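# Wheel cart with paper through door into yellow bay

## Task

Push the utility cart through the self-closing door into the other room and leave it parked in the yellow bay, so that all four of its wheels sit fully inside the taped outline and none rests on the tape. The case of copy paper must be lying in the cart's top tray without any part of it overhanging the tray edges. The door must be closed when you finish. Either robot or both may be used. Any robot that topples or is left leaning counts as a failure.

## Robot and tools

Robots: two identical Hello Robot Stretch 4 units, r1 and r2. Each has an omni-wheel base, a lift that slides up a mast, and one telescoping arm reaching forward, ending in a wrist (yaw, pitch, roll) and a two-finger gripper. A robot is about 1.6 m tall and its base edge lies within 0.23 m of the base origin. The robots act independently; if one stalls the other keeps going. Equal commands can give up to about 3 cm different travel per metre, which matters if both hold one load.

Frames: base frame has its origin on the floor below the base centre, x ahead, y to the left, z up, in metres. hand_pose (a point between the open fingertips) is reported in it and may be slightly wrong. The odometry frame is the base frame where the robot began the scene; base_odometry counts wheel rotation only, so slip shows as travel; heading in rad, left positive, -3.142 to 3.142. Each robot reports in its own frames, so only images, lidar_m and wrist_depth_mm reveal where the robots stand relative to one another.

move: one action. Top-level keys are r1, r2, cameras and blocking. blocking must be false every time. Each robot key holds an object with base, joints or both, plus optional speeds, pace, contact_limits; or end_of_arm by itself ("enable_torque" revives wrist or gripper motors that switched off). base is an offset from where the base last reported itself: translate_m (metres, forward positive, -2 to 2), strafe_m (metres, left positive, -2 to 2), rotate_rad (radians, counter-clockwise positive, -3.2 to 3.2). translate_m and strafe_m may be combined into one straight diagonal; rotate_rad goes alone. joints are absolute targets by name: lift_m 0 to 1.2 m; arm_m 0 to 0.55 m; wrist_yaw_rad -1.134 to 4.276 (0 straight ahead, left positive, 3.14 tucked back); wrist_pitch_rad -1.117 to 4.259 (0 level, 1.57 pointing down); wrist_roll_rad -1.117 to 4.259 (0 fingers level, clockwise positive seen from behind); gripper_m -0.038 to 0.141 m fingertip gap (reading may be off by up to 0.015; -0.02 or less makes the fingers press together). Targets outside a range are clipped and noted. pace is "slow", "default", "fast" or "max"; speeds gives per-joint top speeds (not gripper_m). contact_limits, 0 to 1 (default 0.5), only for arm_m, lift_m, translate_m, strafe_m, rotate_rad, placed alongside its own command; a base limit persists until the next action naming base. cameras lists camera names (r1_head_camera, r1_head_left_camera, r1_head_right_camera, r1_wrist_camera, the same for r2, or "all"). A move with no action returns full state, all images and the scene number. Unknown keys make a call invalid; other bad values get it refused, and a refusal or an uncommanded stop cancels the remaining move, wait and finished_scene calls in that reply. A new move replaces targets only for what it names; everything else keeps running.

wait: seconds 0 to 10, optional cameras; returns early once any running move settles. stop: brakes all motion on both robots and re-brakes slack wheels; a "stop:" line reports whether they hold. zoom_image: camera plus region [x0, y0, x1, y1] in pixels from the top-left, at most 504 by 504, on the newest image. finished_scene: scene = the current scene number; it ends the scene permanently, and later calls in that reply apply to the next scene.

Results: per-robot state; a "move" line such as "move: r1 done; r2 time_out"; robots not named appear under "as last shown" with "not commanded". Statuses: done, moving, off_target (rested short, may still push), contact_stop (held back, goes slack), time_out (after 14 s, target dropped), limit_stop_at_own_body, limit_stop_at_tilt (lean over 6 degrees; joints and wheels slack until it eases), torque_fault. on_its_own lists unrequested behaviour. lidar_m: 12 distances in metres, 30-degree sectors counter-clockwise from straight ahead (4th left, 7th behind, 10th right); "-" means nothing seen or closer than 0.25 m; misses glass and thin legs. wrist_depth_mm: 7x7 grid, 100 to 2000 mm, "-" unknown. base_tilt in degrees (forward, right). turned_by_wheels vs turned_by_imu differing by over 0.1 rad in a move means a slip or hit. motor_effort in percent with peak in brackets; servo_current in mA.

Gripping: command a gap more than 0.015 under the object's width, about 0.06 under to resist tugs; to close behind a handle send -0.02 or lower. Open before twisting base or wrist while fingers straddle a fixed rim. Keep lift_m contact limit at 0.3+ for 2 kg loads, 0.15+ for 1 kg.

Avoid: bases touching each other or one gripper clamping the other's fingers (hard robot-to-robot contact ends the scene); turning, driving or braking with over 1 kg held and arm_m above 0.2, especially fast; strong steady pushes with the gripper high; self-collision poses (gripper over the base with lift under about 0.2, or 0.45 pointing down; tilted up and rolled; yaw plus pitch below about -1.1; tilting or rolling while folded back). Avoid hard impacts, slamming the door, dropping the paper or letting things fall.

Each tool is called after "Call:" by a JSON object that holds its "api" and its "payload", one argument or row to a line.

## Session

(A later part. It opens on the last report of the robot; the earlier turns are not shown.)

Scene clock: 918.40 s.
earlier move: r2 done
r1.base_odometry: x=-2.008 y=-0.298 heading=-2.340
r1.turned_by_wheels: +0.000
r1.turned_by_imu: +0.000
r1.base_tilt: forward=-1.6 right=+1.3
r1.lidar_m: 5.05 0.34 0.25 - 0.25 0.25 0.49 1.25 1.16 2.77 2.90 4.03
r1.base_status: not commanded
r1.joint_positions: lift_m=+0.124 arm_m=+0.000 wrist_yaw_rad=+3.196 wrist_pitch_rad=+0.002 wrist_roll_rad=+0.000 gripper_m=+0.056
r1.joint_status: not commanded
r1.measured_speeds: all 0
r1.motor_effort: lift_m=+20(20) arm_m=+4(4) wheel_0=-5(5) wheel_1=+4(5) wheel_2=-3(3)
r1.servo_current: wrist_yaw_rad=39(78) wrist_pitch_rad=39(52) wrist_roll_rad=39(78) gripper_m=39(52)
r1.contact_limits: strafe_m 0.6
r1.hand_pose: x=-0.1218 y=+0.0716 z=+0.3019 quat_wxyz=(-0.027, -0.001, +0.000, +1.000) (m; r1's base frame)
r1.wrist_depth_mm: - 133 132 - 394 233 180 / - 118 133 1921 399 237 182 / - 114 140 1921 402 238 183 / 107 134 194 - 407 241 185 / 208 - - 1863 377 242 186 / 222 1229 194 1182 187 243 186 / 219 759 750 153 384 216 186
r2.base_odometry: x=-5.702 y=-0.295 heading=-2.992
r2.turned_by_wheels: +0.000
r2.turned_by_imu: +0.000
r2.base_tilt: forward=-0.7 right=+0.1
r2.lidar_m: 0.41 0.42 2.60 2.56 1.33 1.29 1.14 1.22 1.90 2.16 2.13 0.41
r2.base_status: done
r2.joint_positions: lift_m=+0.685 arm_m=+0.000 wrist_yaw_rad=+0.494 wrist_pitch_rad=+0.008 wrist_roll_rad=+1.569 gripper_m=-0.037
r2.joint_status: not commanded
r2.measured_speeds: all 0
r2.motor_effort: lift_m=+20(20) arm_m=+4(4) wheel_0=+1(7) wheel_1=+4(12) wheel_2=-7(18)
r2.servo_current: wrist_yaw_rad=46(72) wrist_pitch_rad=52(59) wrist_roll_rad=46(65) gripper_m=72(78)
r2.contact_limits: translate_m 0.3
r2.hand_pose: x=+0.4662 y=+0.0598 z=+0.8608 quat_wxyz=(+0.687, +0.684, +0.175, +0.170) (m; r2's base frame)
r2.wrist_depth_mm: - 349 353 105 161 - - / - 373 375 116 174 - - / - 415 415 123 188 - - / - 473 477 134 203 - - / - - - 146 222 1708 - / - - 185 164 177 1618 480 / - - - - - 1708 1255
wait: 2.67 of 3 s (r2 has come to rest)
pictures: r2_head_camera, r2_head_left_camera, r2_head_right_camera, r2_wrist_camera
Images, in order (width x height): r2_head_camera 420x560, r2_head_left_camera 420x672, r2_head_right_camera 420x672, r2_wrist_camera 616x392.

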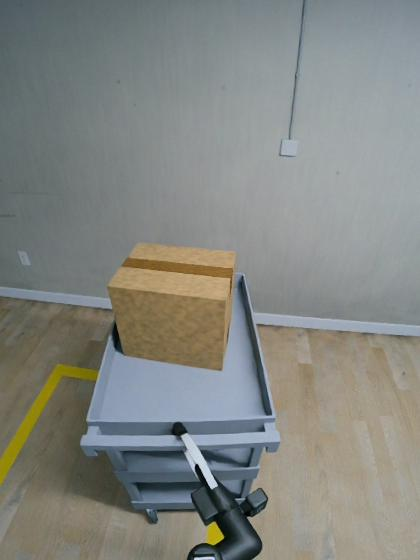

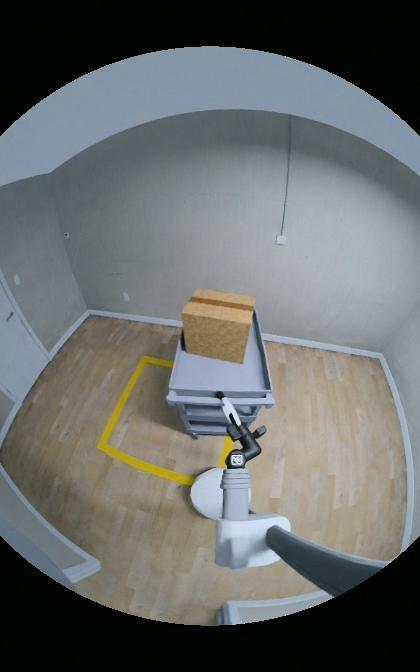

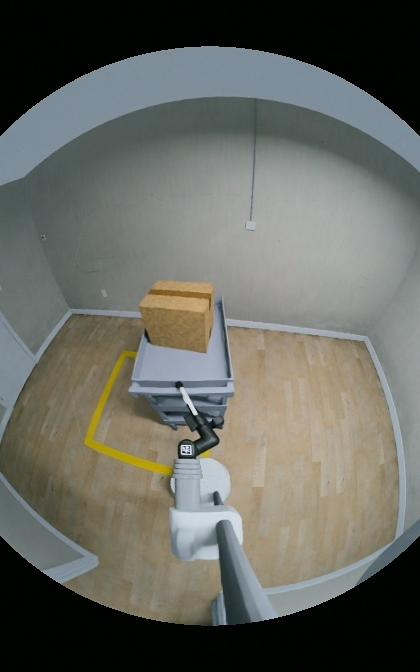

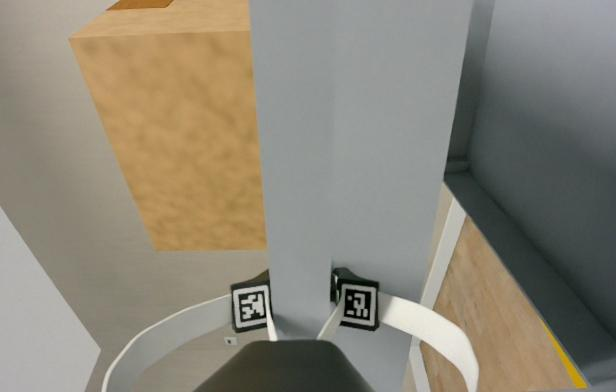

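Call:
{"api": "move", "payload": {
  "blocking": false,
  "r1": {"base":{"translate_m":1.0},"pace":"slow","contact_limits":{"translate_m":0.6}},
  "r2": {"joints":{"gripper_m":0.1}},
  "cameras": []
}}

Call:
{"api": "wait", "payload": {
  "seconds": 1.5,
  "cameras": []
}}

Call:
{"api": "move", "payload": {
  "blocking": false,
  "r2": {"base":{"translate_m":-0.105,"strafe_m":-0.057},"pace":"slow"},
  "cameras": []
}}

Call:
{"api": "wait", "payload": {
  "seconds": 1.8,
  "cameras": ["r2_head_camera","r2_head_left_camera","r2_wrist_camera"]
}}

Scene clock: 951.70 s.
move: r1 moving; r2 moving
r1.base_odometry: x=-2.016 y=-0.307 heading=-2.340
r1.turned_by_wheels: +0.000
r1.turned_by_imu: +0.000
r1.base_tilt: forward=-1.6 right=+1.3
r1.lidar_m: 5.03 0.36 0.25 - 0.25 0.26 0.53 1.27 1.17 2.75 2.88 4.02
r1.base_status: translate_m moving
r1.joint_positions: lift_m=+0.124 arm_m=+0.000 wrist_yaw_rad=+3.196 wrist_pitch_rad=+0.002 wrist_roll_rad=+0.000 gripper_m=+0.056
r1.joint_status: not commanded
r1.measured_speeds: translate_m=+0.048 strafe_m=+0.000 rotate_rad=+0.000 lift_m=+0.000 arm_m=+0.000 wrist_yaw_rad=+0.000 wrist_pitch_rad=+0.000 wrist_roll_rad=+0.000
r1.motor_effort: lift_m=+19(20) arm_m=+4(4) wheel_0=+3(4) wheel_1=+8(12) wheel_2=-5(5)
r1.servo_current: wrist_yaw_rad=52(72) wrist_pitch_rad=39(46) wrist_roll_rad=52(59) gripper_m=39(46)
r1.contact_limits: translate_m 0.6
r1.hand_pose: x=-0.1218 y=+0.0716 z=+0.3019 quat_wxyz=(-0.027, -0.001, +0.000, +1.000) (m; r1's base frame)
r1.wrist_depth_mm: - 134 133 - 392 234 180 / - 117 133 1863 402 237 182 / - 114 140 1921 404 240 184 / 107 134 193 - 410 242 185 / 208 - - 1863 377 242 186 / 223 1205 193 1182 187 244 186 / 220 759 750 153 384 206 186
r2.base_odometry: x=-5.702 y=-0.295 heading=-2.992
r2.turned_by_wheels: +0.000
r2.turned_by_imu: +0.000
r2.base_tilt: forward=-0.7 right=+0.0
r2.lidar_m: 0.40 0.41 2.60 2.54 1.32 1.29 1.10 1.22 1.94 2.16 2.11 0.41
r2.base_status: not commanded
r2.joint_positions: lift_m=+0.685 arm_m=+0.000 wrist_yaw_rad=+0.494 wrist_pitch_rad=+0.008 wrist_roll_rad=+1.569 gripper_m=-0.012
r2.joint_status: gripper_m moving
r2.measured_speeds: all 0
r2.motor_effort: lift_m=+20(20) arm_m=+4(4) wheel_0=+1(1) wheel_1=+4(4) wheel_2=-7(8)
r2.servo_current: wrist_yaw_rad=52(59) wrist_pitch_rad=52(52) wrist_roll_rad=33(52) gripper_m=65(85)
r2.contact_limits: translate_m 0.3
r2.hand_pose: x=+0.4662 y=+0.0598 z=+0.8608 quat_wxyz=(+0.687, +0.684, +0.175, +0.170) (m; r2's base frame)
r2.wrist_depth_mm: - 351 353 108 164 - - / - 373 377 119 177 - - / - 421 424 126 191 - - / - 484 477 137 206 - - / - - - 150 226 1708 - / - - 187 170 180 1618 480 / - - - - - 1808 1205
pictures: none
No camera images: "cameras" was empty.

Scene clock: 953.20 s.
earlier move: r1 moving; r2 moving
r1.base_odometry: x=-2.112 y=-0.406 heading=-2.339
r1.turned_by_wheels: +0.000
r1.turned_by_imu: +0.000
r1.base_tilt: forward=-1.6 right=+1.3
r1.lidar_m: 4.91 2.74 0.25 - 0.25 0.25 0.55 1.26 1.29 2.77 2.92 4.00
r1.base_status: translate_m moving
r1.joint_positions: lift_m=+0.124 arm_m=+0.000 wrist_yaw_rad=+3.196 wrist_pitch_rad=+0.002 wrist_roll_rad=+0.000 gripper_m=+0.056
r1.joint_status: not commanded
r1.measured_speeds: translate_m=+0.100 strafe_m=+0.000 rotate_rad=+0.006 lift_m=+0.000 arm_m=+0.000 wrist_yaw_rad=+0.000 wrist_pitch_rad=+0.000 wrist_roll_rad=+0.000
r1.motor_effort: lift_m=+19(20) arm_m=+4(4) wheel_0=+4(6) wheel_1=+6(12) wheel_2=-5(7)
r1.servo_current: wrist_yaw_rad=33(72) wrist_pitch_rad=46(52) wrist_roll_rad=39(72) gripper_m=39(52)
r1.contact_limits: translate_m 0.6
r1.hand_pose: x=-0.1218 y=+0.0716 z=+0.3019 quat_wxyz=(-0.027, -0.001, +0.000, +1.000) (m; r1's base frame)
r1.wrist_depth_mm: - 133 133 - 413 239 181 / - 117 133 - 418 243 182 / - 115 140 - 424 244 185 / 107 134 193 - 392 246 186 / 208 - - - 394 248 187 / 222 1205 193 1160 187 247 187 / 219 759 750 153 366 208 187
r2.base_odometry: x=-5.702 y=-0.295 heading=-2.992
r2.turned_by_wheels: +0.000
r2.turned_by_imu: +0.000
r2.base_tilt: forward=-0.7 right=+0.1
r2.lidar_m: 0.41 0.43 2.58 2.55 1.31 1.31 1.12 1.21 1.93 2.14 2.15 0.40
r2.base_status: not commanded
r2.joint_positions: lift_m=+0.685 arm_m=+0.000 wrist_yaw_rad=+0.494 wrist_pitch_rad=+0.008 wrist_roll_rad=+1.569 gripper_m=+0.100
r2.joint_status: gripper_m moving
r2.measured_speeds: all 0
r2.motor_effort: lift_m=+20(20) arm_m=+4(4) wheel_0=+1(1) wheel_1=+4(4) wheel_2=-7(8)
r2.servo_current: wrist_yaw_rad=46(59) wrist_pitch_rad=46(59) wrist_roll_rad=39(59) gripper_m=59(130)
r2.contact_limits: translate_m 0.3
r2.hand_pose: x=+0.4662 y=+0.0598 z=+0.8608 quat_wxyz=(+0.687, +0.684, +0.175, +0.170) (m; r2's base frame)
r2.wrist_depth_mm: - 359 362 115 173 - - / - 382 384 124 183 - - / - 430 430 133 198 - - / - 488 492 145 219 - - / - - - 162 236 1863 - / - - 193 177 187 1708 480 / - - - - - 1808 1255
wait: 1.50 s; no rest
pictures: none
No camera images: "cameras" was empty.

Scene clock: 953.70 s.
earlier move: r1 moving; r2 done
move: r2 moving
r1.base_odometry: x=-2.147 y=-0.442 heading=-2.340
r1.turned_by_wheels: +0.000
r1.turned_by_imu: +0.000
r1.base_tilt: forward=-1.6 right=+1.3
r1.lidar_m: 4.84 2.71 2.06 2.02 0.25 0.25 0.55 1.31 1.39 2.78 2.89 4.01
r1.base_status: translate_m moving
r1.joint_positions: lift_m=+0.124 arm_m=+0.000 wrist_yaw_rad=+3.196 wrist_pitch_rad=+0.002 wrist_roll_rad=+0.000 gripper_m=+0.056
r1.joint_status: not commanded
r1.measured_speeds: translate_m=+0.099 strafe_m=+0.000 rotate_rad=+0.004 lift_m=+0.000 arm_m=+0.000 wrist_yaw_rad=+0.000 wrist_pitch_rad=+0.000 wrist_roll_rad=+0.000
r1.motor_effort: lift_m=+19(20) arm_m=+4(4) wheel_0=+2(5) wheel_1=+8(9) wheel_2=-4(5)
r1.servo_current: wrist_yaw_rad=59(59) wrist_pitch_rad=46(46) wrist_roll_rad=52(65) gripper_m=39(46)
r1.contact_limits: translate_m 0.6
r1.hand_pose: x=-0.1218 y=+0.0716 z=+0.3019 quat_wxyz=(-0.027, -0.001, +0.000, +1.000) (m; r1's base frame)
r1.wrist_depth_mm: - 133 133 - 415 241 182 / - 117 133 - 424 243 184 / - 115 140 - 430 245 185 / 107 134 193 - 399 248 186 / 207 - - - 402 249 188 / 223 1229 193 1160 188 250 188 / 219 759 759 798 370 210 187
r2.base_odometry: x=-5.691 y=-0.287 heading=-2.992
r2.turned_by_wheels: +0.000
r2.turned_by_imu: +0.000
r2.base_tilt: forward=-0.7 right=+0.0
r2.lidar_m: 0.43 0.45 2.59 2.52 1.31 1.32 1.10 1.18 1.88 2.14 2.15 0.41
r2.base_status: translate_m moving; strafe_m moving
r2.joint_positions: lift_m=+0.685 arm_m=+0.000 wrist_yaw_rad=+0.497 wrist_pitch_rad=+0.005 wrist_roll_rad=+1.569 gripper_m=+0.100
r2.joint_status: all done
r2.measured_speeds: translate_m=-0.047 strafe_m=-0.026 rotate_rad=+0.002 lift_m=+0.000 arm_m=+0.000 wrist_yaw_rad=+0.000 wrist_pitch_rad=+0.000 wrist_roll_rad=+0.000
r2.motor_effort: lift_m=+19(20) arm_m=+4(4) wheel_0=-6(6) wheel_1=-7(10) wheel_2=+6(9)
r2.servo_current: wrist_yaw_rad=59(59) wrist_pitch_rad=46(59) wrist_roll_rad=46(59) gripper_m=52(52)
r2.hand_pose: x=+0.4661 y=+0.0607 z=+0.8618 quat_wxyz=(+0.686, +0.684, +0.175, +0.172) (m; r2's base frame)
r2.wrist_depth_mm: - 368 370 125 179 - - / - 392 397 133 193 - - / - 442 445 144 212 - - / - 504 508 160 228 - - / - - - 179 246 1808 - / - - 193 187 193 1537 488 / - - - - - 1863 1182
pictures: none
No camera images: "cameras" was empty.

Scene clock: 955.50 s.
earlier move: r1 moving; r2 moving
r1.base_odometry: x=-2.272 y=-0.572 heading=-2.340
r1.turned_by_wheels: +0.000
r1.turned_by_imu: +0.000
r1.base_tilt: forward=-1.6 right=+1.3
r1.lidar_m: 4.67 2.77 2.03 1.94 0.25 0.25 0.58 1.41 1.65 2.77 2.90 4.02
r1.base_status: translate_m moving
r1.joint_positions: lift_m=+0.124 arm_m=+0.000 wrist_yaw_rad=+3.196 wrist_pitch_rad=+0.002 wrist_roll_rad=+0.000 gripper_m=+0.056
r1.joint_status: not commanded
r1.measured_speeds: translate_m=+0.099 strafe_m=+0.001 rotate_rad=-0.001 lift_m=+0.000 arm_m=+0.000 wrist_yaw_rad=+0.000 wrist_pitch_rad=+0.000 wrist_roll_rad=+0.000
r1.motor_effort: lift_m=+19(20) arm_m=+4(4) wheel_0=+2(6) wheel_1=+7(10) wheel_2=-3(5)
r1.servo_current: wrist_yaw_rad=52(72) wrist_pitch_rad=46(52) wrist_roll_rad=46(78) gripper_m=39(52)
r1.contact_limits: translate_m 0.6
r1.hand_pose: x=-0.1218 y=+0.0716 z=+0.3019 quat_wxyz=(-0.027, -0.001, +0.000, +1.000) (m; r1's base frame)
r1.wrist_depth_mm: - 133 133 - 415 229 191 / - 117 133 - 421 230 191 / - 115 140 - 389 249 191 / 107 134 193 - 394 236 191 / 208 - - - 397 238 193 / 223 1229 193 1160 187 237 192 / 220 759 750 798 364 210 193
r2.base_odometry: x=-5.607 y=-0.224 heading=-2.992
r2.turned_by_wheels: +0.000
r2.turned_by_imu: +0.000
r2.base_tilt: forward=-0.6 right=+0.0
r2.lidar_m: 0.50 0.52 2.66 2.37 1.28 5.05 1.00 1.10 1.77 2.05 2.22 1.81
r2.base_status: translate_m moving; strafe_m moving
r2.joint_positions: lift_m=+0.685 arm_m=+0.000 wrist_yaw_rad=+0.497 wrist_pitch_rad=+0.005 wrist_roll_rad=+1.569 gripper_m=+0.100
r2.joint_status: all done
r2.measured_speeds: all 0
r2.motor_effort: lift_m=+18(20) arm_m=+4(4) wheel_0=-3(8) wheel_1=-5(10) wheel_2=+5(10)
r2.servo_current: wrist_yaw_rad=52(59) wrist_pitch_rad=46(59) wrist_roll_rad=39(59) gripper_m=46(59)
r2.hand_pose: x=+0.4661 y=+0.0607 z=+0.8618 quat_wxyz=(+0.686, +0.684, +0.175, +0.172) (m; r2's base frame)
r2.wrist_depth_mm: - - 574 214 264 - - / - 492 480 232 285 - - / - - 539 303 309 - - / - - 609 334 347 - - / - - - 359 375 - - / - - 192 322 194 1576 512 / - - - - 469 473 469
wait: 1.80 s; no rest
pictures: r2_head_camera, r2_head_left_camera, r2_wrist_camera
Images, in order (width x height): r2_head_camera 420x560, r2_head_left_camera 420x672, r2_wrist_camera 616x392.

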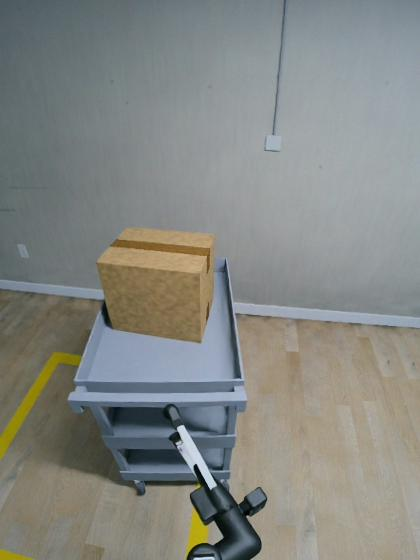

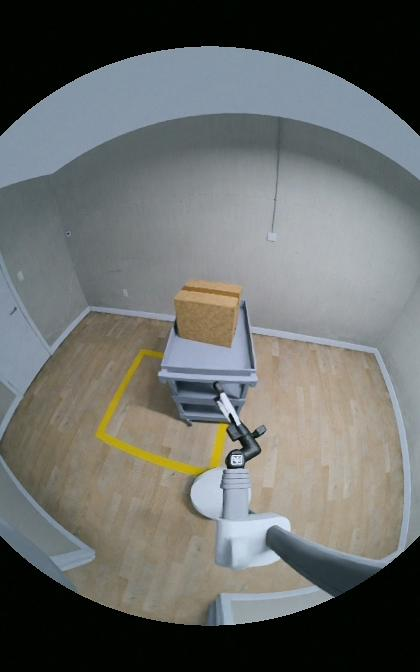

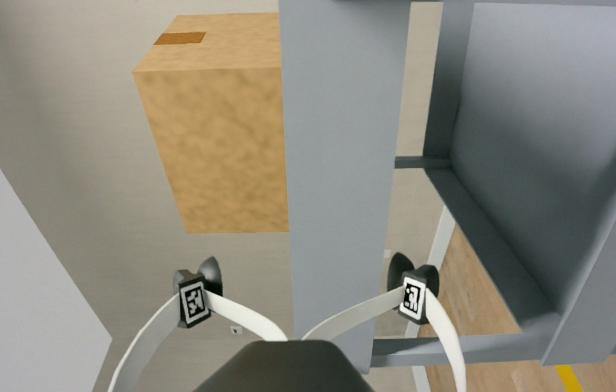

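Call:
{"api": "move", "payload": {
  "blocking": false,
  "r2": {"base":{"translate_m":-0.03,"strafe_m":-0.66},"pace":"default"},
  "cameras": []
}}

Call:
{"api": "wait", "payload": {
  "seconds": 3.4,
  "cameras": []
}}

Call:
{"api": "move", "payload": {
  "blocking": false,
  "r2": {"base":{"rotate_rad":1.5},"joints":{"wrist_yaw_rad":0.0,"wrist_roll_rad":0.0,"gripper_m":-0.01,"lift_m":0.65},"pace":"default"},
  "cameras": []
}}

Call:
{"api": "wait", "payload": {
  "seconds": 3,
  "cameras": ["r2_head_camera","r2_head_left_camera","r1_head_camera","r1_head_left_camera"]
}}

Scene clock: 985.53 s.
earlier move: r1 done; r2 done
move: r2 moving
r1.base_odometry: x=-2.703 y=-1.017 heading=-2.340
r1.turned_by_wheels: +0.000
r1.turned_by_imu: +0.002
r1.base_tilt: forward=-1.6 right=+1.2
r1.lidar_m: 4.06 2.71 2.02 1.92 2.05 1.73 1.71 1.82 2.54 2.78 2.93 4.07
r1.base_status: done
r1.joint_positions: lift_m=+0.124 arm_m=+0.000 wrist_yaw_rad=+3.196 wrist_pitch_rad=+0.002 wrist_roll_rad=+0.000 gripper_m=+0.056
r1.joint_status: not commanded
r1.measured_speeds: all 0
r1.motor_effort: lift_m=+19(20) arm_m=+4(4) wheel_0=+2(3) wheel_1=+3(3) wheel_2=-1(1)
r1.servo_current: wrist_yaw_rad=65(65) wrist_pitch_rad=46(46) wrist_roll_rad=46(59) gripper_m=39(46)
r1.contact_limits: translate_m 0.6
r1.hand_pose: x=-0.1218 y=+0.0716 z=+0.3019 quat_wxyz=(-0.027, -0.001, +0.000, +1.000) (m; r1's base frame)
r1.wrist_depth_mm: - 133 133 - - - - / - 116 133 - - - - / - 114 139 - - - - / 107 134 185 - - - - / 207 1756 - 1708 - - 1661 / 220 1229 193 1182 187 1118 1118 / 218 750 759 798 768 759 750
r2.base_odometry: x=-5.610 y=-0.188 heading=-2.991
r2.turned_by_wheels: +0.001
r2.turned_by_imu: +0.002
r2.base_tilt: forward=-0.7 right=+0.1
r2.lidar_m: 0.50 0.55 2.72 2.36 1.29 1.09 1.02 1.13 1.75 2.06 2.21 1.83
r2.base_status: translate_m moving; strafe_m moving
r2.joint_positions: lift_m=+0.685 arm_m=+0.000 wrist_yaw_rad=+0.497 wrist_pitch_rad=+0.005 wrist_roll_rad=+1.569 gripper_m=+0.100
r2.joint_status: not commanded
r2.measured_speeds: translate_m=-0.006 strafe_m=-0.136 rotate_rad=+0.003 lift_m=+0.000 arm_m=+0.000 wrist_yaw_rad=+0.000 wrist_pitch_rad=+0.000 wrist_roll_rad=+0.000
r2.motor_effort: lift_m=+18(19) arm_m=+4(4) wheel_0=+10(13) wheel_1=-10(12) wheel_2=+7(8)
r2.servo_current: wrist_yaw_rad=52(52) wrist_pitch_rad=46(52) wrist_roll_rad=46(59) gripper_m=46(59)
r2.hand_pose: x=+0.4660 y=+0.0608 z=+0.8618 quat_wxyz=(+0.686, +0.684, +0.176, +0.173) (m; r2's base frame)
r2.wrist_depth_mm: - - 609 209 262 271 268 / - 496 492 232 285 - - / - - 530 303 309 - - / - - 609 338 342 - - / - - 691 364 379 - - / - - 193 332 193 564 439 / - - - - 492 525 484
pictures: none
No camera images: "cameras" was empty.

Scene clock: 988.60 s.
earlier move: r2 done
r1.base_odometry: x=-2.703 y=-1.017 heading=-2.340
r1.turned_by_wheels: +0.000
r1.turned_by_imu: +0.000
r1.base_tilt: forward=-1.6 right=+1.3
r1.lidar_m: 4.06 2.69 2.01 1.94 2.05 1.75 1.70 1.81 2.54 2.80 2.94 4.05
r1.base_status: done
r1.joint_positions: lift_m=+0.124 arm_m=+0.000 wrist_yaw_rad=+3.196 wrist_pitch_rad=+0.002 wrist_roll_rad=+0.000 gripper_m=+0.056
r1.joint_status: not commanded
r1.measured_speeds: all 0
r1.motor_effort: lift_m=+20(20) arm_m=+4(4) wheel_0=+2(3) wheel_1=+3(3) wheel_2=-1(1)
r1.servo_current: wrist_yaw_rad=39(72) wrist_pitch_rad=46(52) wrist_roll_rad=59(72) gripper_m=46(52)
r1.contact_limits: translate_m 0.6
r1.hand_pose: x=-0.1218 y=+0.0716 z=+0.3019 quat_wxyz=(-0.027, -0.001, +0.000, +1.000) (m; r1's base frame)
r1.wrist_depth_mm: - 133 133 - - - - / - 116 133 - - - - / - 114 139 - - - - / 106 135 183 - - - - / 207 1756 - 1708 - - 1661 / 221 1229 193 1182 188 1118 1078 / 219 759 750 798 788 759 750
r2.base_odometry: x=-5.676 y=+0.433 heading=-2.992
r2.turned_by_wheels: +0.000
r2.turned_by_imu: +0.000
r2.base_tilt: forward=-0.7 right=+0.1
r2.lidar_m: 1.72 0.74 0.81 2.52 1.37 1.07 1.06 1.21 1.44 1.42 1.62 1.75
r2.base_status: done
r2.joint_positions: lift_m=+0.685 arm_m=+0.000 wrist_yaw_rad=+0.497 wrist_pitch_rad=+0.005 wrist_roll_rad=+1.569 gripper_m=+0.100
r2.joint_status: not commanded
r2.measured_speeds: all 0
r2.motor_effort: lift_m=+18(19) arm_m=+4(4) wheel_0=+2(14) wheel_1=-2(12) wheel_2=+7(9)
r2.servo_current: wrist_yaw_rad=46(65) wrist_pitch_rad=46(52) wrist_roll_rad=46(59) gripper_m=59(59)
r2.hand_pose: x=+0.4660 y=+0.0608 z=+0.8618 quat_wxyz=(+0.686, +0.684, +0.176, +0.173) (m; r2's base frame)
r2.wrist_depth_mm: - - - - - 1366 1138 / - - - - - 1430 1205 / - - - - - 1537 1182 / - - - - - 1661 1205 / - - - - - 1182 1025 / - - 193 931 194 1229 - / - - - - - - -
wait: 3.07 of 3.4 s (r2 has come to rest)
pictures: none
No camera images: "cameras" was empty.

Scene clock: 989.10 s.
move: r2 moving
r1: as last shown
r1.base_tilt: forward=-1.6 right=+1.2
r1.lidar_m: 4.05 2.73 1.98 1.92 2.04 1.78 1.70 1.82 2.54 2.78 2.92 4.05
r1.servo_current: wrist_yaw_rad=46(65) wrist_pitch_rad=46(46) wrist_roll_rad=46(52) gripper_m=39(39)
r1.contact_limits: translate_m 0.6
r1.wrist_depth_mm: - 133 133 - - - - / - 116 133 - - - - / - 114 139 - - - - / 106 134 184 - - - - / 207 1756 - 1661 - - 1661 / 221 1205 193 1205 188 1118 1098 / 219 759 741 798 768 750 750
r2.base_odometry: x=-5.676 y=+0.433 heading=-2.740
r2.turned_by_wheels: +0.252
r2.turned_by_imu: +0.244
r2.base_tilt: forward=-0.7 right=+0.0
r2.lidar_m: 1.10 0.77 1.14 1.83 1.15 1.06 1.09 1.42 1.43 1.45 1.82 1.72
r2.base_status: rotate_rad moving
r2.joint_positions: lift_m=+0.655 arm_m=+0.000 wrist_yaw_rad=+0.033 wrist_pitch_rad=+0.005 wrist_roll_rad=+0.982 gripper_m=+0.083
r2.joint_status: lift_m moving; wrist_yaw_rad moving; wrist_roll_rad moving; gripper_m moving
r2.measured_speeds: translate_m=+0.003 strafe_m=+0.001 rotate_rad=+0.972 lift_m=-0.059 arm_m=+0.000 wrist_yaw_rad=-0.723 wrist_pitch_rad=+0.000 wrist_roll_rad=-1.820
r2.motor_effort: lift_m=+15(17) arm_m=+4(4) wheel_0=-8(10) wheel_1=-8(9) wheel_2=-12(12)
r2.servo_current: wrist_yaw_rad=33(117) wrist_pitch_rad=46(52) wrist_roll_rad=91(98) gripper_m=117(117)
r2.hand_pose: x=+0.4620 y=-0.0778 z=+0.8320 quat_wxyz=(+0.882, +0.471, +0.010, +0.014) (m; r2's base frame)
r2.wrist_depth_mm: - - - - - - - / - - - - - - - / - - - - - - 1336 / - - - - - - 1336 / - - - - - 1537 1205 / - - 191 162 187 1366 1078 / - 768 - - 1708 1308 991
pictures: none
No camera images: "cameras" was empty.

Scene clock: 990.63 s.
earlier move: r2 done
r1.base_odometry: x=-2.703 y=-1.017 heading=-2.340
r1.turned_by_wheels: +0.000
r1.turned_by_imu: +0.000
r1.base_tilt: forward=-1.6 right=+1.3
r1.lidar_m: 4.06 2.71 1.99 1.91 2.03 1.77 1.70 1.79 2.53 2.80 2.93 4.07
r1.base_status: not commanded
r1.joint_positions: lift_m=+0.124 arm_m=+0.000 wrist_yaw_rad=+3.196 wrist_pitch_rad=+0.002 wrist_roll_rad=+0.000 gripper_m=+0.056
r1.joint_status: not commanded
r1.measured_speeds: all 0
r1.motor_effort: lift_m=+20(20) arm_m=+4(4) wheel_0=+3(3) wheel_1=+3(3) wheel_2=-1(1)
r1.servo_current: wrist_yaw_rad=52(65) wrist_pitch_rad=46(46) wrist_roll_rad=59(65) gripper_m=39(52)
r1.contact_limits: translate_m 0.6
r1.hand_pose: x=-0.1218 y=+0.0716 z=+0.3019 quat_wxyz=(-0.027, -0.001, +0.000, +1.000) (m; r1's base frame)
r1.wrist_depth_mm: - 133 133 - - - - / - 116 133 - - - - / - 114 138 - - - - / 106 134 184 - - - - / 207 1708 - 1661 - - 1661 / 220 1229 194 1205 187 1138 1098 / 219 750 759 788 778 750 741
r2.base_odometry: x=-5.676 y=+0.433 heading=-1.492
r2.turned_by_wheels: +1.248
r2.turned_by_imu: +1.215
r2.base_tilt: forward=-0.6 right=+0.1
r2.lidar_m: 3.10 1.47 1.10 1.04 1.17 1.48 1.43 1.56 1.74 1.70 0.83 0.76
r2.base_status: done
r2.joint_positions: lift_m=+0.650 arm_m=+0.000 wrist_yaw_rad=+0.003 wrist_pitch_rad=+0.005 wrist_roll_rad=+0.002 gripper_m=-0.009
r2.joint_status: all done
r2.measured_speeds: all 0
r2.motor_effort: lift_m=+15(17) arm_m=+4(4) wheel_0=-3(11) wheel_1=-2(10) wheel_2=-4(12)
r2.servo_current: wrist_yaw_rad=52(117) wrist_pitch_rad=39(52) wrist_roll_rad=46(98) gripper_m=85(169)
r2.hand_pose: x=+0.4595 y=-0.0866 z=+0.8271 quat_wxyz=(+1.000, +0.001, +0.002, +0.001) (m; r2's base frame)
r2.wrist_depth_mm: 1336 - - - - - - / 1336 - - - - - - / 1366 - - - - - - / 1336 - - - - - - / 1366 - - - - - - / 1366 - 188 202 181 - - / 1397 121 - - - 1756 -
wait: 1.53 of 3 s (r2 has come to rest)
pictures: r1_head_camera, r1_head_left_camera, r2_head_camera, r2_head_left_camera
Images, in order (width x height): r1_head_camera 420x560, r1_head_left_camera 420x672, r2_head_camera 420x560, r2_head_left_camera 420x672.

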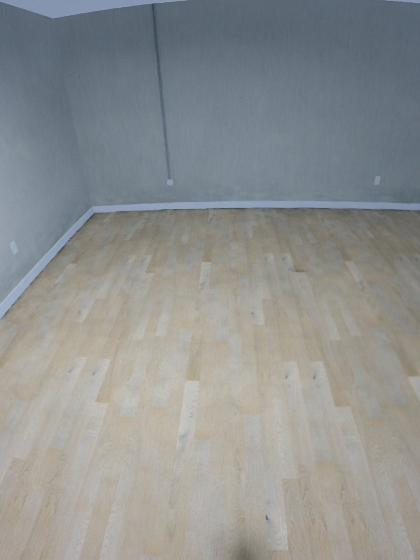

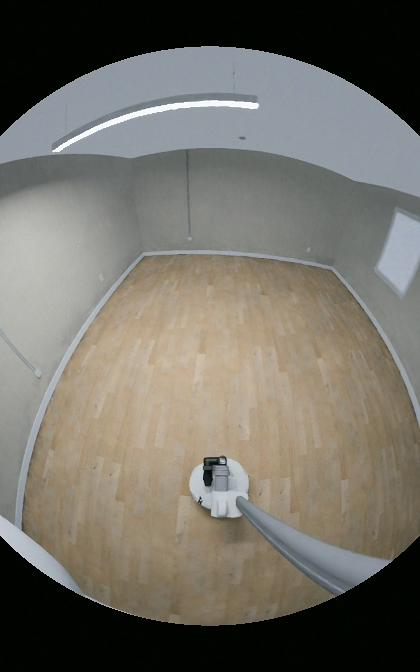

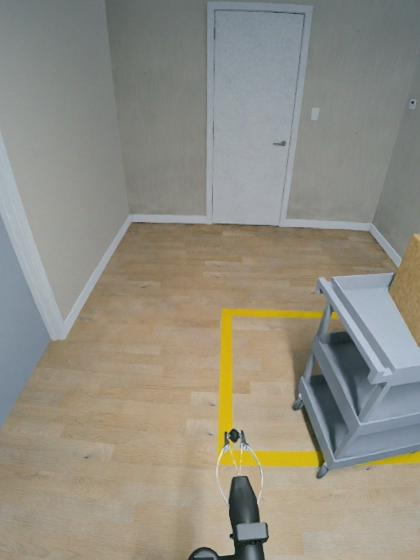

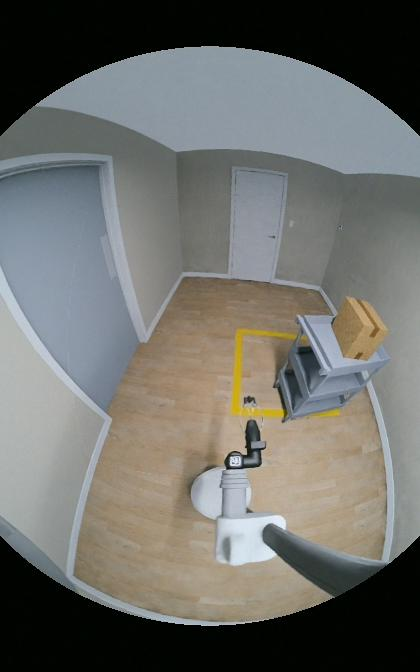

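Call:
{"api": "move", "payload": {
  "blocking": false,
  "r2": {"base":{"translate_m":0.05,"strafe_m":-0.68},"pace":"default"},
  "cameras": []
}}

Call:
{"api": "wait", "payload": {
  "seconds": 3.5,
  "cameras": ["r2_head_camera","r2_head_left_camera","r2_head_right_camera","r2_wrist_camera"]
}}

Scene clock: 1025.23 s.
move: r2 moving
r1: as last shown
r1.base_tilt: forward=-1.6 right=+1.2
r1.lidar_m: 4.05 2.73 2.02 1.93 2.03 1.76 1.71 1.81 2.54 2.80 2.94 4.04
r1.motor_effort: lift_m=+20(20) arm_m=+4(4) wheel_0=+2(3) wheel_1=+3(3) wheel_2=-1(1)
r1.servo_current: wrist_yaw_rad=52(72) wrist_pitch_rad=39(52) wrist_roll_rad=39(65) gripper_m=33(46)
r1.contact_limits: translate_m 0.6
r1.wrist_depth_mm: - 133 133 - - - - / - 116 133 - - - - / - 114 139 - - - - / 106 134 184 - - - - / 206 1756 - 1661 - - 1618 / 220 1205 194 1182 186 1160 1098 / 218 759 750 788 768 759 759
r2.base_odometry: x=-5.710 y=+0.428 heading=-1.493
r2.turned_by_wheels: +0.000
r2.turned_by_imu: +0.000
r2.base_tilt: forward=-0.6 right=+0.1
r2.lidar_m: 3.19 1.55 1.13 1.10 1.16 1.47 1.42 1.54 1.72 1.69 0.82 0.75
r2.base_status: translate_m moving; strafe_m moving
r2.joint_positions: lift_m=+0.650 arm_m=+0.000 wrist_yaw_rad=+0.003 wrist_pitch_rad=+0.005 wrist_roll_rad=+0.002 gripper_m=-0.009
r2.joint_status: not commanded
r2.measured_speeds: translate_m=+0.012 strafe_m=-0.136 rotate_rad=+0.001 lift_m=+0.000 arm_m=+0.000 wrist_yaw_rad=+0.000 wrist_pitch_rad=+0.000 wrist_roll_rad=+0.000
r2.motor_effort: lift_m=+15(15) arm_m=+4(4) wheel_0=+11(11) wheel_1=-11(11) wheel_2=-6(8)
r2.servo_current: wrist_yaw_rad=52(65) wrist_pitch_rad=46(52) wrist_roll_rad=39(59) gripper_m=85(85)
r2.hand_pose: x=+0.4595 y=-0.0866 z=+0.8271 quat_wxyz=(+1.000, +0.001, +0.002, +0.001) (m; r2's base frame)
r2.wrist_depth_mm: 1308 - - - - - - / 1336 - - - - - - / 1336 - - - - - - / 1336 - - - - - 715 / 1366 - - - - - - / 1366 - 187 202 181 - - / 1366 121 - - - - -
pictures: none
No camera images: "cameras" was empty.

Scene clock: 1028.37 s.
earlier move: r2 done
r1.base_odometry: x=-2.703 y=-1.017 heading=-2.340
r1.turned_by_wheels: +0.000
r1.turned_by_imu: +0.000
r1.base_tilt: forward=-1.6 right=+1.3
r1.lidar_m: 4.06 2.68 2.00 1.94 2.05 1.75 1.70 1.81 2.55 2.79 2.89 4.04
r1.base_status: not commanded
r1.joint_positions: lift_m=+0.124 arm_m=+0.000 wrist_yaw_rad=+3.196 wrist_pitch_rad=+0.002 wrist_roll_rad=+0.000 gripper_m=+0.056
r1.joint_status: not commanded
r1.measured_speeds: all 0
r1.motor_effort: lift_m=+19(20) arm_m=+4(4) wheel_0=+2(3) wheel_1=+3(3) wheel_2=-1(1)
r1.servo_current: wrist_yaw_rad=39(72) wrist_pitch_rad=33(52) wrist_roll_rad=52(78) gripper_m=39(52)
r1.contact_limits: translate_m 0.6
r1.hand_pose: x=-0.1218 y=+0.0716 z=+0.3019 quat_wxyz=(-0.027, -0.001, +0.000, +1.000) (m; r1's base frame)
r1.wrist_depth_mm: - 133 133 - - - - / - 116 133 - - - - / - 114 139 - - - - / 106 135 184 - - - - / 208 1756 - 1618 - - 1661 / 221 1182 193 1182 187 1138 1098 / 219 741 759 788 778 750 750
r2.base_odometry: x=-6.350 y=+0.331 heading=-1.493
r2.turned_by_wheels: +0.000
r2.turned_by_imu: +0.000
r2.base_tilt: forward=-0.6 right=+0.1
r2.lidar_m: 0.50 0.56 1.76 1.73 1.88 1.59 1.55 1.37 1.07 1.05 1.14 0.57
r2.base_status: done
r2.joint_positions: lift_m=+0.650 arm_m=+0.000 wrist_yaw_rad=+0.003 wrist_pitch_rad=+0.005 wrist_roll_rad=+0.002 gripper_m=-0.009
r2.joint_status: not commanded
r2.measured_speeds: all 0
r2.motor_effort: lift_m=+15(15) arm_m=+4(4) wheel_0=+1(12) wheel_1=-3(12) wheel_2=-6(8)
r2.servo_current: wrist_yaw_rad=39(65) wrist_pitch_rad=39(52) wrist_roll_rad=39(59) gripper_m=78(91)
r2.hand_pose: x=+0.4595 y=-0.0866 z=+0.8271 quat_wxyz=(+1.000, +0.001, +0.002, +0.001) (m; r2's base frame)
r2.wrist_depth_mm: - - - - 397 379 - / - - - 418 399 387 - / - - - 421 402 389 - / - - 759 418 402 384 319 / 306 309 310 315 317 320 320 / - 319 186 202 177 - - / 1808 319 - - - - 1618
wait: 3.13 of 3.5 s (r2 has come to rest)
pictures: r2_head_camera, r2_head_left_camera, r2_head_right_camera, r2_wrist_camera
Images, in order (width x height): r2_head_camera 420x560, r2_head_left_camera 420x672, r2_head_right_camera 420x672, r2_wrist_camera 616x392.

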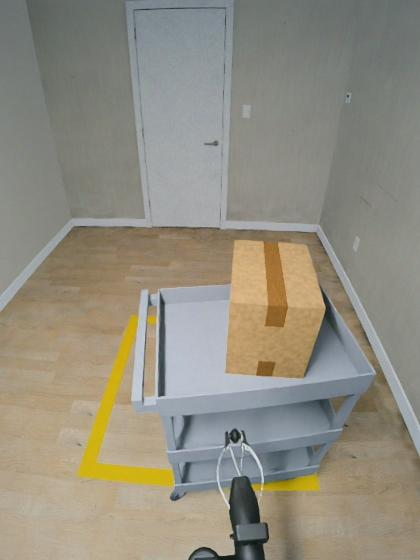

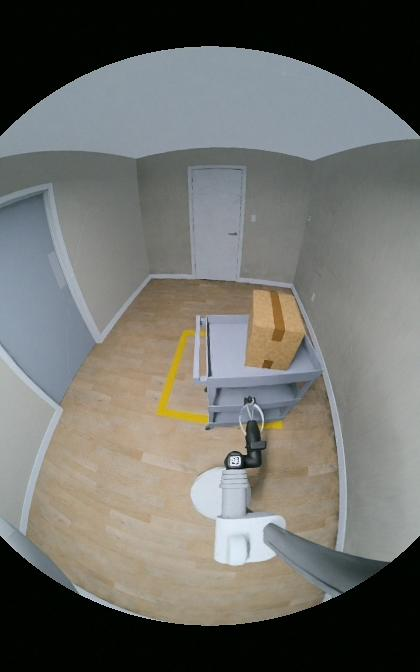

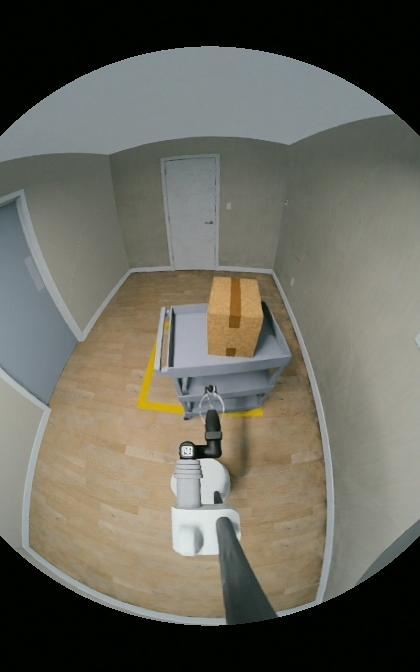

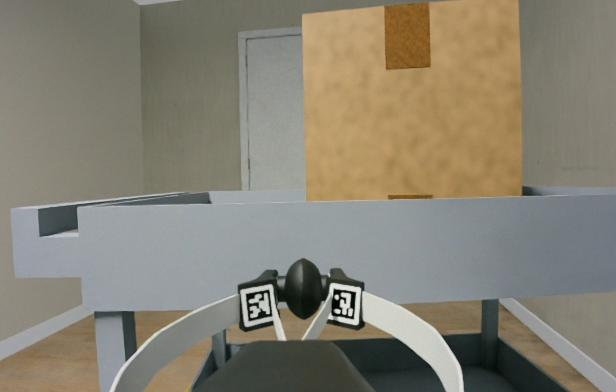

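Call:
{"api": "move", "payload": {
  "blocking": false,
  "r2": {"base":{"translate_m":0.12,"strafe_m":-0.07},"pace":"slow"},
  "cameras": []
}}

Call:
{"api": "wait", "payload": {
  "seconds": 2.0,
  "cameras": []
}}

Call:
{"api": "move", "payload": {
  "blocking": false,
  "r2": {"base":{"translate_m":0.22},"pace":"slow","contact_limits":{"translate_m":0.4}},
  "cameras": []
}}

Call:
{"api": "wait", "payload": {
  "seconds": 3,
  "cameras": ["r2_head_camera","r2_wrist_camera","r2_head_left_camera"]
}}

Scene clock: 1058.53 s.
move: r2 moving
r1: as last shown
r1.lidar_m: 4.06 2.72 2.03 1.93 2.04 1.77 1.69 1.81 2.52 2.79 2.92 4.06
r1.servo_current: wrist_yaw_rad=39(59) wrist_pitch_rad=46(46) wrist_roll_rad=39(65) gripper_m=39(39)
r1.contact_limits: translate_m 0.6
r1.wrist_depth_mm: - 133 133 - - - - / - 116 133 - - - - / - 114 139 - - - - / 106 134 184 - - - - / 206 1708 - 1661 - - 1708 / 220 1205 193 1205 187 1118 1098 / 220 750 768 788 778 750 759
r2.base_odometry: x=-6.356 y=+0.318 heading=-1.493
r2.turned_by_wheels: +0.000
r2.turned_by_imu: +0.000
r2.base_tilt: forward=-0.7 right=+0.1
r2.lidar_m: 0.49 0.54 1.78 1.73 1.88 1.59 1.56 1.38 1.08 1.05 1.12 0.54
r2.base_status: translate_m moving; strafe_m moving
r2.joint_positions: lift_m=+0.650 arm_m=+0.000 wrist_yaw_rad=+0.003 wrist_pitch_rad=+0.005 wrist_roll_rad=+0.002 gripper_m=-0.009
r2.joint_status: not commanded
r2.measured_speeds: translate_m=+0.048 strafe_m=-0.029 rotate_rad=-0.004 lift_m=+0.000 arm_m=+0.000 wrist_yaw_rad=+0.000 wrist_pitch_rad=+0.000 wrist_roll_rad=+0.000
r2.motor_effort: lift_m=+15(15) arm_m=+4(4) wheel_0=+5(10) wheel_1=-3(3) wheel_2=-9(10)
r2.servo_current: wrist_yaw_rad=52(59) wrist_pitch_rad=39(46) wrist_roll_rad=52(59) gripper_m=85(91)
r2.hand_pose: x=+0.4595 y=-0.0866 z=+0.8271 quat_wxyz=(+1.000, +0.001, +0.002, +0.001) (m; r2's base frame)
r2.wrist_depth_mm: - - - - 387 370 - / - - - 407 389 375 - / - - - 413 392 377 - / - - 676 404 392 370 - / 296 298 301 304 304 309 310 / - 307 185 202 177 - - / 1708 309 - - - - 1661
pictures: none
No camera images: "cameras" was empty.

Scene clock: 1060.53 s.
earlier move: r2 moving
r1.base_odometry: x=-2.703 y=-1.017 heading=-2.340
r1.turned_by_wheels: +0.000
r1.turned_by_imu: +0.000
r1.base_tilt: forward=-1.6 right=+1.3
r1.lidar_m: 4.04 2.68 2.01 1.94 2.04 1.78 1.71 1.83 2.55 2.79 2.91 4.05
r1.base_status: not commanded
r1.joint_positions: lift_m=+0.124 arm_m=+0.000 wrist_yaw_rad=+3.196 wrist_pitch_rad=+0.002 wrist_roll_rad=+0.000 gripper_m=+0.056
r1.joint_status: not commanded
r1.measured_speeds: all 0
r1.motor_effort: lift_m=+19(20) arm_m=+4(4) wheel_0=+2(3) wheel_1=+3(3) wheel_2=-1(1)
r1.servo_current: wrist_yaw_rad=59(65) wrist_pitch_rad=39(52) wrist_roll_rad=46(72) gripper_m=39(46)
r1.contact_limits: translate_m 0.6
r1.hand_pose: x=-0.1218 y=+0.0716 z=+0.3019 quat_wxyz=(-0.027, -0.001, +0.000, +1.000) (m; r1's base frame)
r1.wrist_depth_mm: - 133 133 - - - - / - 116 133 - - - - / - 114 139 - - - - / 106 134 184 - - - - / 207 1708 - 1708 - - 1708 / 221 1229 193 1182 187 1138 1098 / 219 759 750 788 778 759 750
r2.base_odometry: x=-6.410 y=+0.206 heading=-1.493
r2.turned_by_wheels: +0.000
r2.turned_by_imu: +0.001
r2.base_tilt: forward=-0.6 right=+0.1
r2.lidar_m: 0.45 0.45 1.90 1.79 1.94 1.73 1.66 1.31 1.01 0.98 1.04 0.48
r2.base_status: translate_m moving; strafe_m moving
r2.joint_positions: lift_m=+0.650 arm_m=+0.000 wrist_yaw_rad=+0.001 wrist_pitch_rad=+0.005 wrist_roll_rad=+0.002 gripper_m=-0.009
r2.joint_status: not commanded
r2.measured_speeds: all 0
r2.motor_effort: lift_m=+15(15) arm_m=+4(4) wheel_0=+4(11) wheel_1=-4(6) wheel_2=-7(14)
r2.servo_current: wrist_yaw_rad=46(59) wrist_pitch_rad=46(52) wrist_roll_rad=52(65) gripper_m=65(91)
r2.hand_pose: x=+0.4594 y=-0.0871 z=+0.8271 quat_wxyz=(+1.000, +0.001, +0.002, +0.001) (m; r2's base frame)
r2.wrist_depth_mm: - - - 332 317 300 - / - - - 336 319 301 - / - - - 338 319 306 - / - - - 338 317 300 - / 242 239 239 238 237 237 236 / 243 242 186 192 181 239 237 / 1661 1661 - - - - 1661
wait: 2.00 s; no rest
pictures: none
No camera images: "cameras" was empty.

Scene clock: 1061.03 s.
earlier move: r2 done
move: r2 moving
r1: as last shown
r1.base_tilt: forward=-1.6 right=+1.2
r1.lidar_m: 4.05 2.70 2.01 1.93 2.03 1.78 1.71 1.81 2.54 2.77 2.92 4.06
r1.servo_current: wrist_yaw_rad=78(78) wrist_pitch_rad=46(46) wrist_roll_rad=46(59) gripper_m=46(52)
r1.contact_limits: translate_m 0.6
r1.wrist_depth_mm: - 133 133 - - - - / - 116 133 - - - - / - 114 139 - - - - / 106 134 184 - - - - / 207 1756 - 1708 - - 1708 / 221 1229 193 1182 187 1160 1118 / 220 750 759 798 778 759 759
r2.base_odometry: x=-6.409 y=+0.194 heading=-1.493
r2.turned_by_wheels: +0.000
r2.turned_by_imu: +0.000
r2.base_tilt: forward=-0.7 right=+0.0
r2.lidar_m: 0.43 0.46 1.92 1.80 1.97 1.73 1.68 1.30 0.99 0.99 1.10 0.48
r2.base_status: translate_m moving
r2.joint_positions: lift_m=+0.650 arm_m=+0.000 wrist_yaw_rad=+0.001 wrist_pitch_rad=+0.005 wrist_roll_rad=+0.002 gripper_m=-0.009
r2.joint_status: not commanded
r2.measured_speeds: translate_m=+0.048 strafe_m=+0.000 rotate_rad=-0.001 lift_m=+0.000 arm_m=+0.000 wrist_yaw_rad=-0.005 wrist_pitch_rad=+0.000 wrist_roll_rad=+0.000
r2.motor_effort: lift_m=+15(15) arm_m=+4(4) wheel_0=+10(10) wheel_1=+8(8) wheel_2=-16(16)
r2.servo_current: wrist_yaw_rad=46(52) wrist_pitch_rad=46(46) wrist_roll_rad=46(65) gripper_m=65(65)
r2.contact_limits: translate_m 0.4
r2.hand_pose: x=+0.4594 y=-0.0871 z=+0.8271 quat_wxyz=(+1.000, +0.001, +0.002, +0.000) (m; r2's base frame)
r2.wrist_depth_mm: - - - 329 312 296 - / - - - 329 314 297 - / - - - 332 315 298 - / - - - 334 314 296 - / 235 235 234 233 233 232 231 / 236 236 188 193 184 234 232 / 1618 1661 - - - - 1618
pictures: none
No camera images: "cameras" was empty.

Scene clock: 1064.00 s.
earlier move: r2 done
r1.base_odometry: x=-2.703 y=-1.017 heading=-2.340
r1.turned_by_wheels: +0.000
r1.turned_by_imu: +0.000
r1.base_tilt: forward=-1.6 right=+1.3
r1.lidar_m: 4.05 2.69 1.99 1.92 2.03 1.78 1.70 1.83 2.54 2.78 2.91 4.03
r1.base_status: not commanded
r1.joint_positions: lift_m=+0.124 arm_m=+0.000 wrist_yaw_rad=+3.196 wrist_pitch_rad=+0.002 wrist_roll_rad=+0.000 gripper_m=+0.056
r1.joint_status: not commanded
r1.measured_speeds: all 0
r1.motor_effort: lift_m=+19(20) arm_m=+4(4) wheel_0=+2(3) wheel_1=+3(3) wheel_2=-1(1)
r1.servo_current: wrist_yaw_rad=46(78) wrist_pitch_rad=39(52) wrist_roll_rad=52(72) gripper_m=39(52)
r1.contact_limits: translate_m 0.6
r1.hand_pose: x=-0.1218 y=+0.0716 z=+0.3019 quat_wxyz=(-0.027, -0.001, +0.000, +1.000) (m; r1's base frame)
r1.wrist_depth_mm: - 133 133 - - - - / - 116 133 - - - - / - 114 139 - - - - / 106 134 185 - - - - / 207 1708 - 1661 - - 1661 / 220 1229 194 1205 187 1118 1098 / 219 750 768 788 778 759 750
r2.base_odometry: x=-6.393 y=-0.013 heading=-1.493
r2.turned_by_wheels: +0.000
r2.turned_by_imu: +0.000
r2.base_tilt: forward=-0.7 right=+0.1
r2.lidar_m: 0.45 2.34 1.90 1.76 1.92 1.95 1.90 1.36 1.04 1.01 0.53 0.47
r2.base_status: done
r2.joint_positions: lift_m=+0.650 arm_m=+0.000 wrist_yaw_rad=-0.003 wrist_pitch_rad=+0.005 wrist_roll_rad=+0.002 gripper_m=-0.009
r2.joint_status: not commanded
r2.measured_speeds: all 0
r2.motor_effort: lift_m=+15(15) arm_m=+4(4) wheel_0=+5(14) wheel_1=+5(8) wheel_2=-8(16)
r2.servo_current: wrist_yaw_rad=52(59) wrist_pitch_rad=39(46) wrist_roll_rad=52(65) gripper_m=72(72)
r2.contact_limits: translate_m 0.4
r2.hand_pose: x=+0.4590 y=-0.0883 z=+0.8271 quat_wxyz=(+1.000, +0.001, +0.002, -0.001) (m; r2's base frame)
r2.wrist_depth_mm: - - - - 315 279 256 / - - - - 317 281 258 / - - - - 322 281 260 / - - 559 - 315 279 264 / 310 282 257 233 220 204 193 / - 296 187 193 182 204 194 / 1863 298 - - - - -
wait: 2.97 of 3 s (r2 has come to rest)
pictures: r2_head_camera, r2_head_left_camera, r2_wrist_camera
Images, in order (width x height): r2_head_camera 420x560, r2_head_left_camera 420x672, r2_wrist_camera 616x392.

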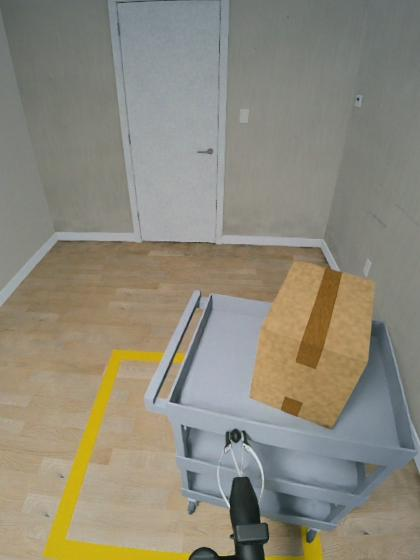

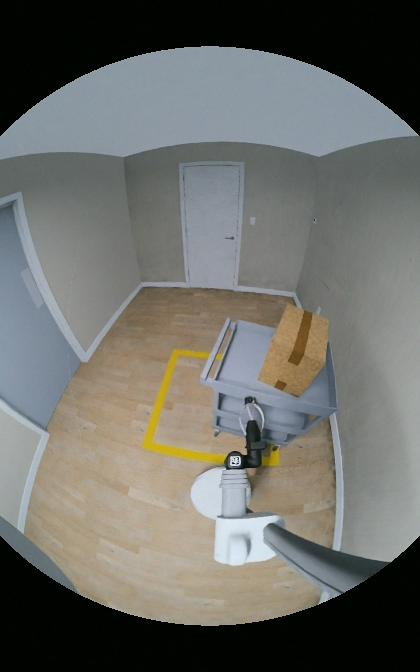

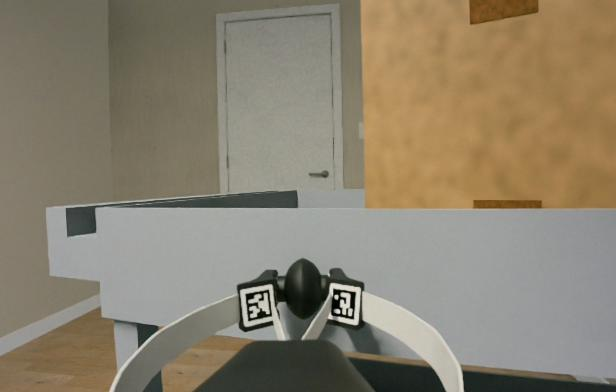

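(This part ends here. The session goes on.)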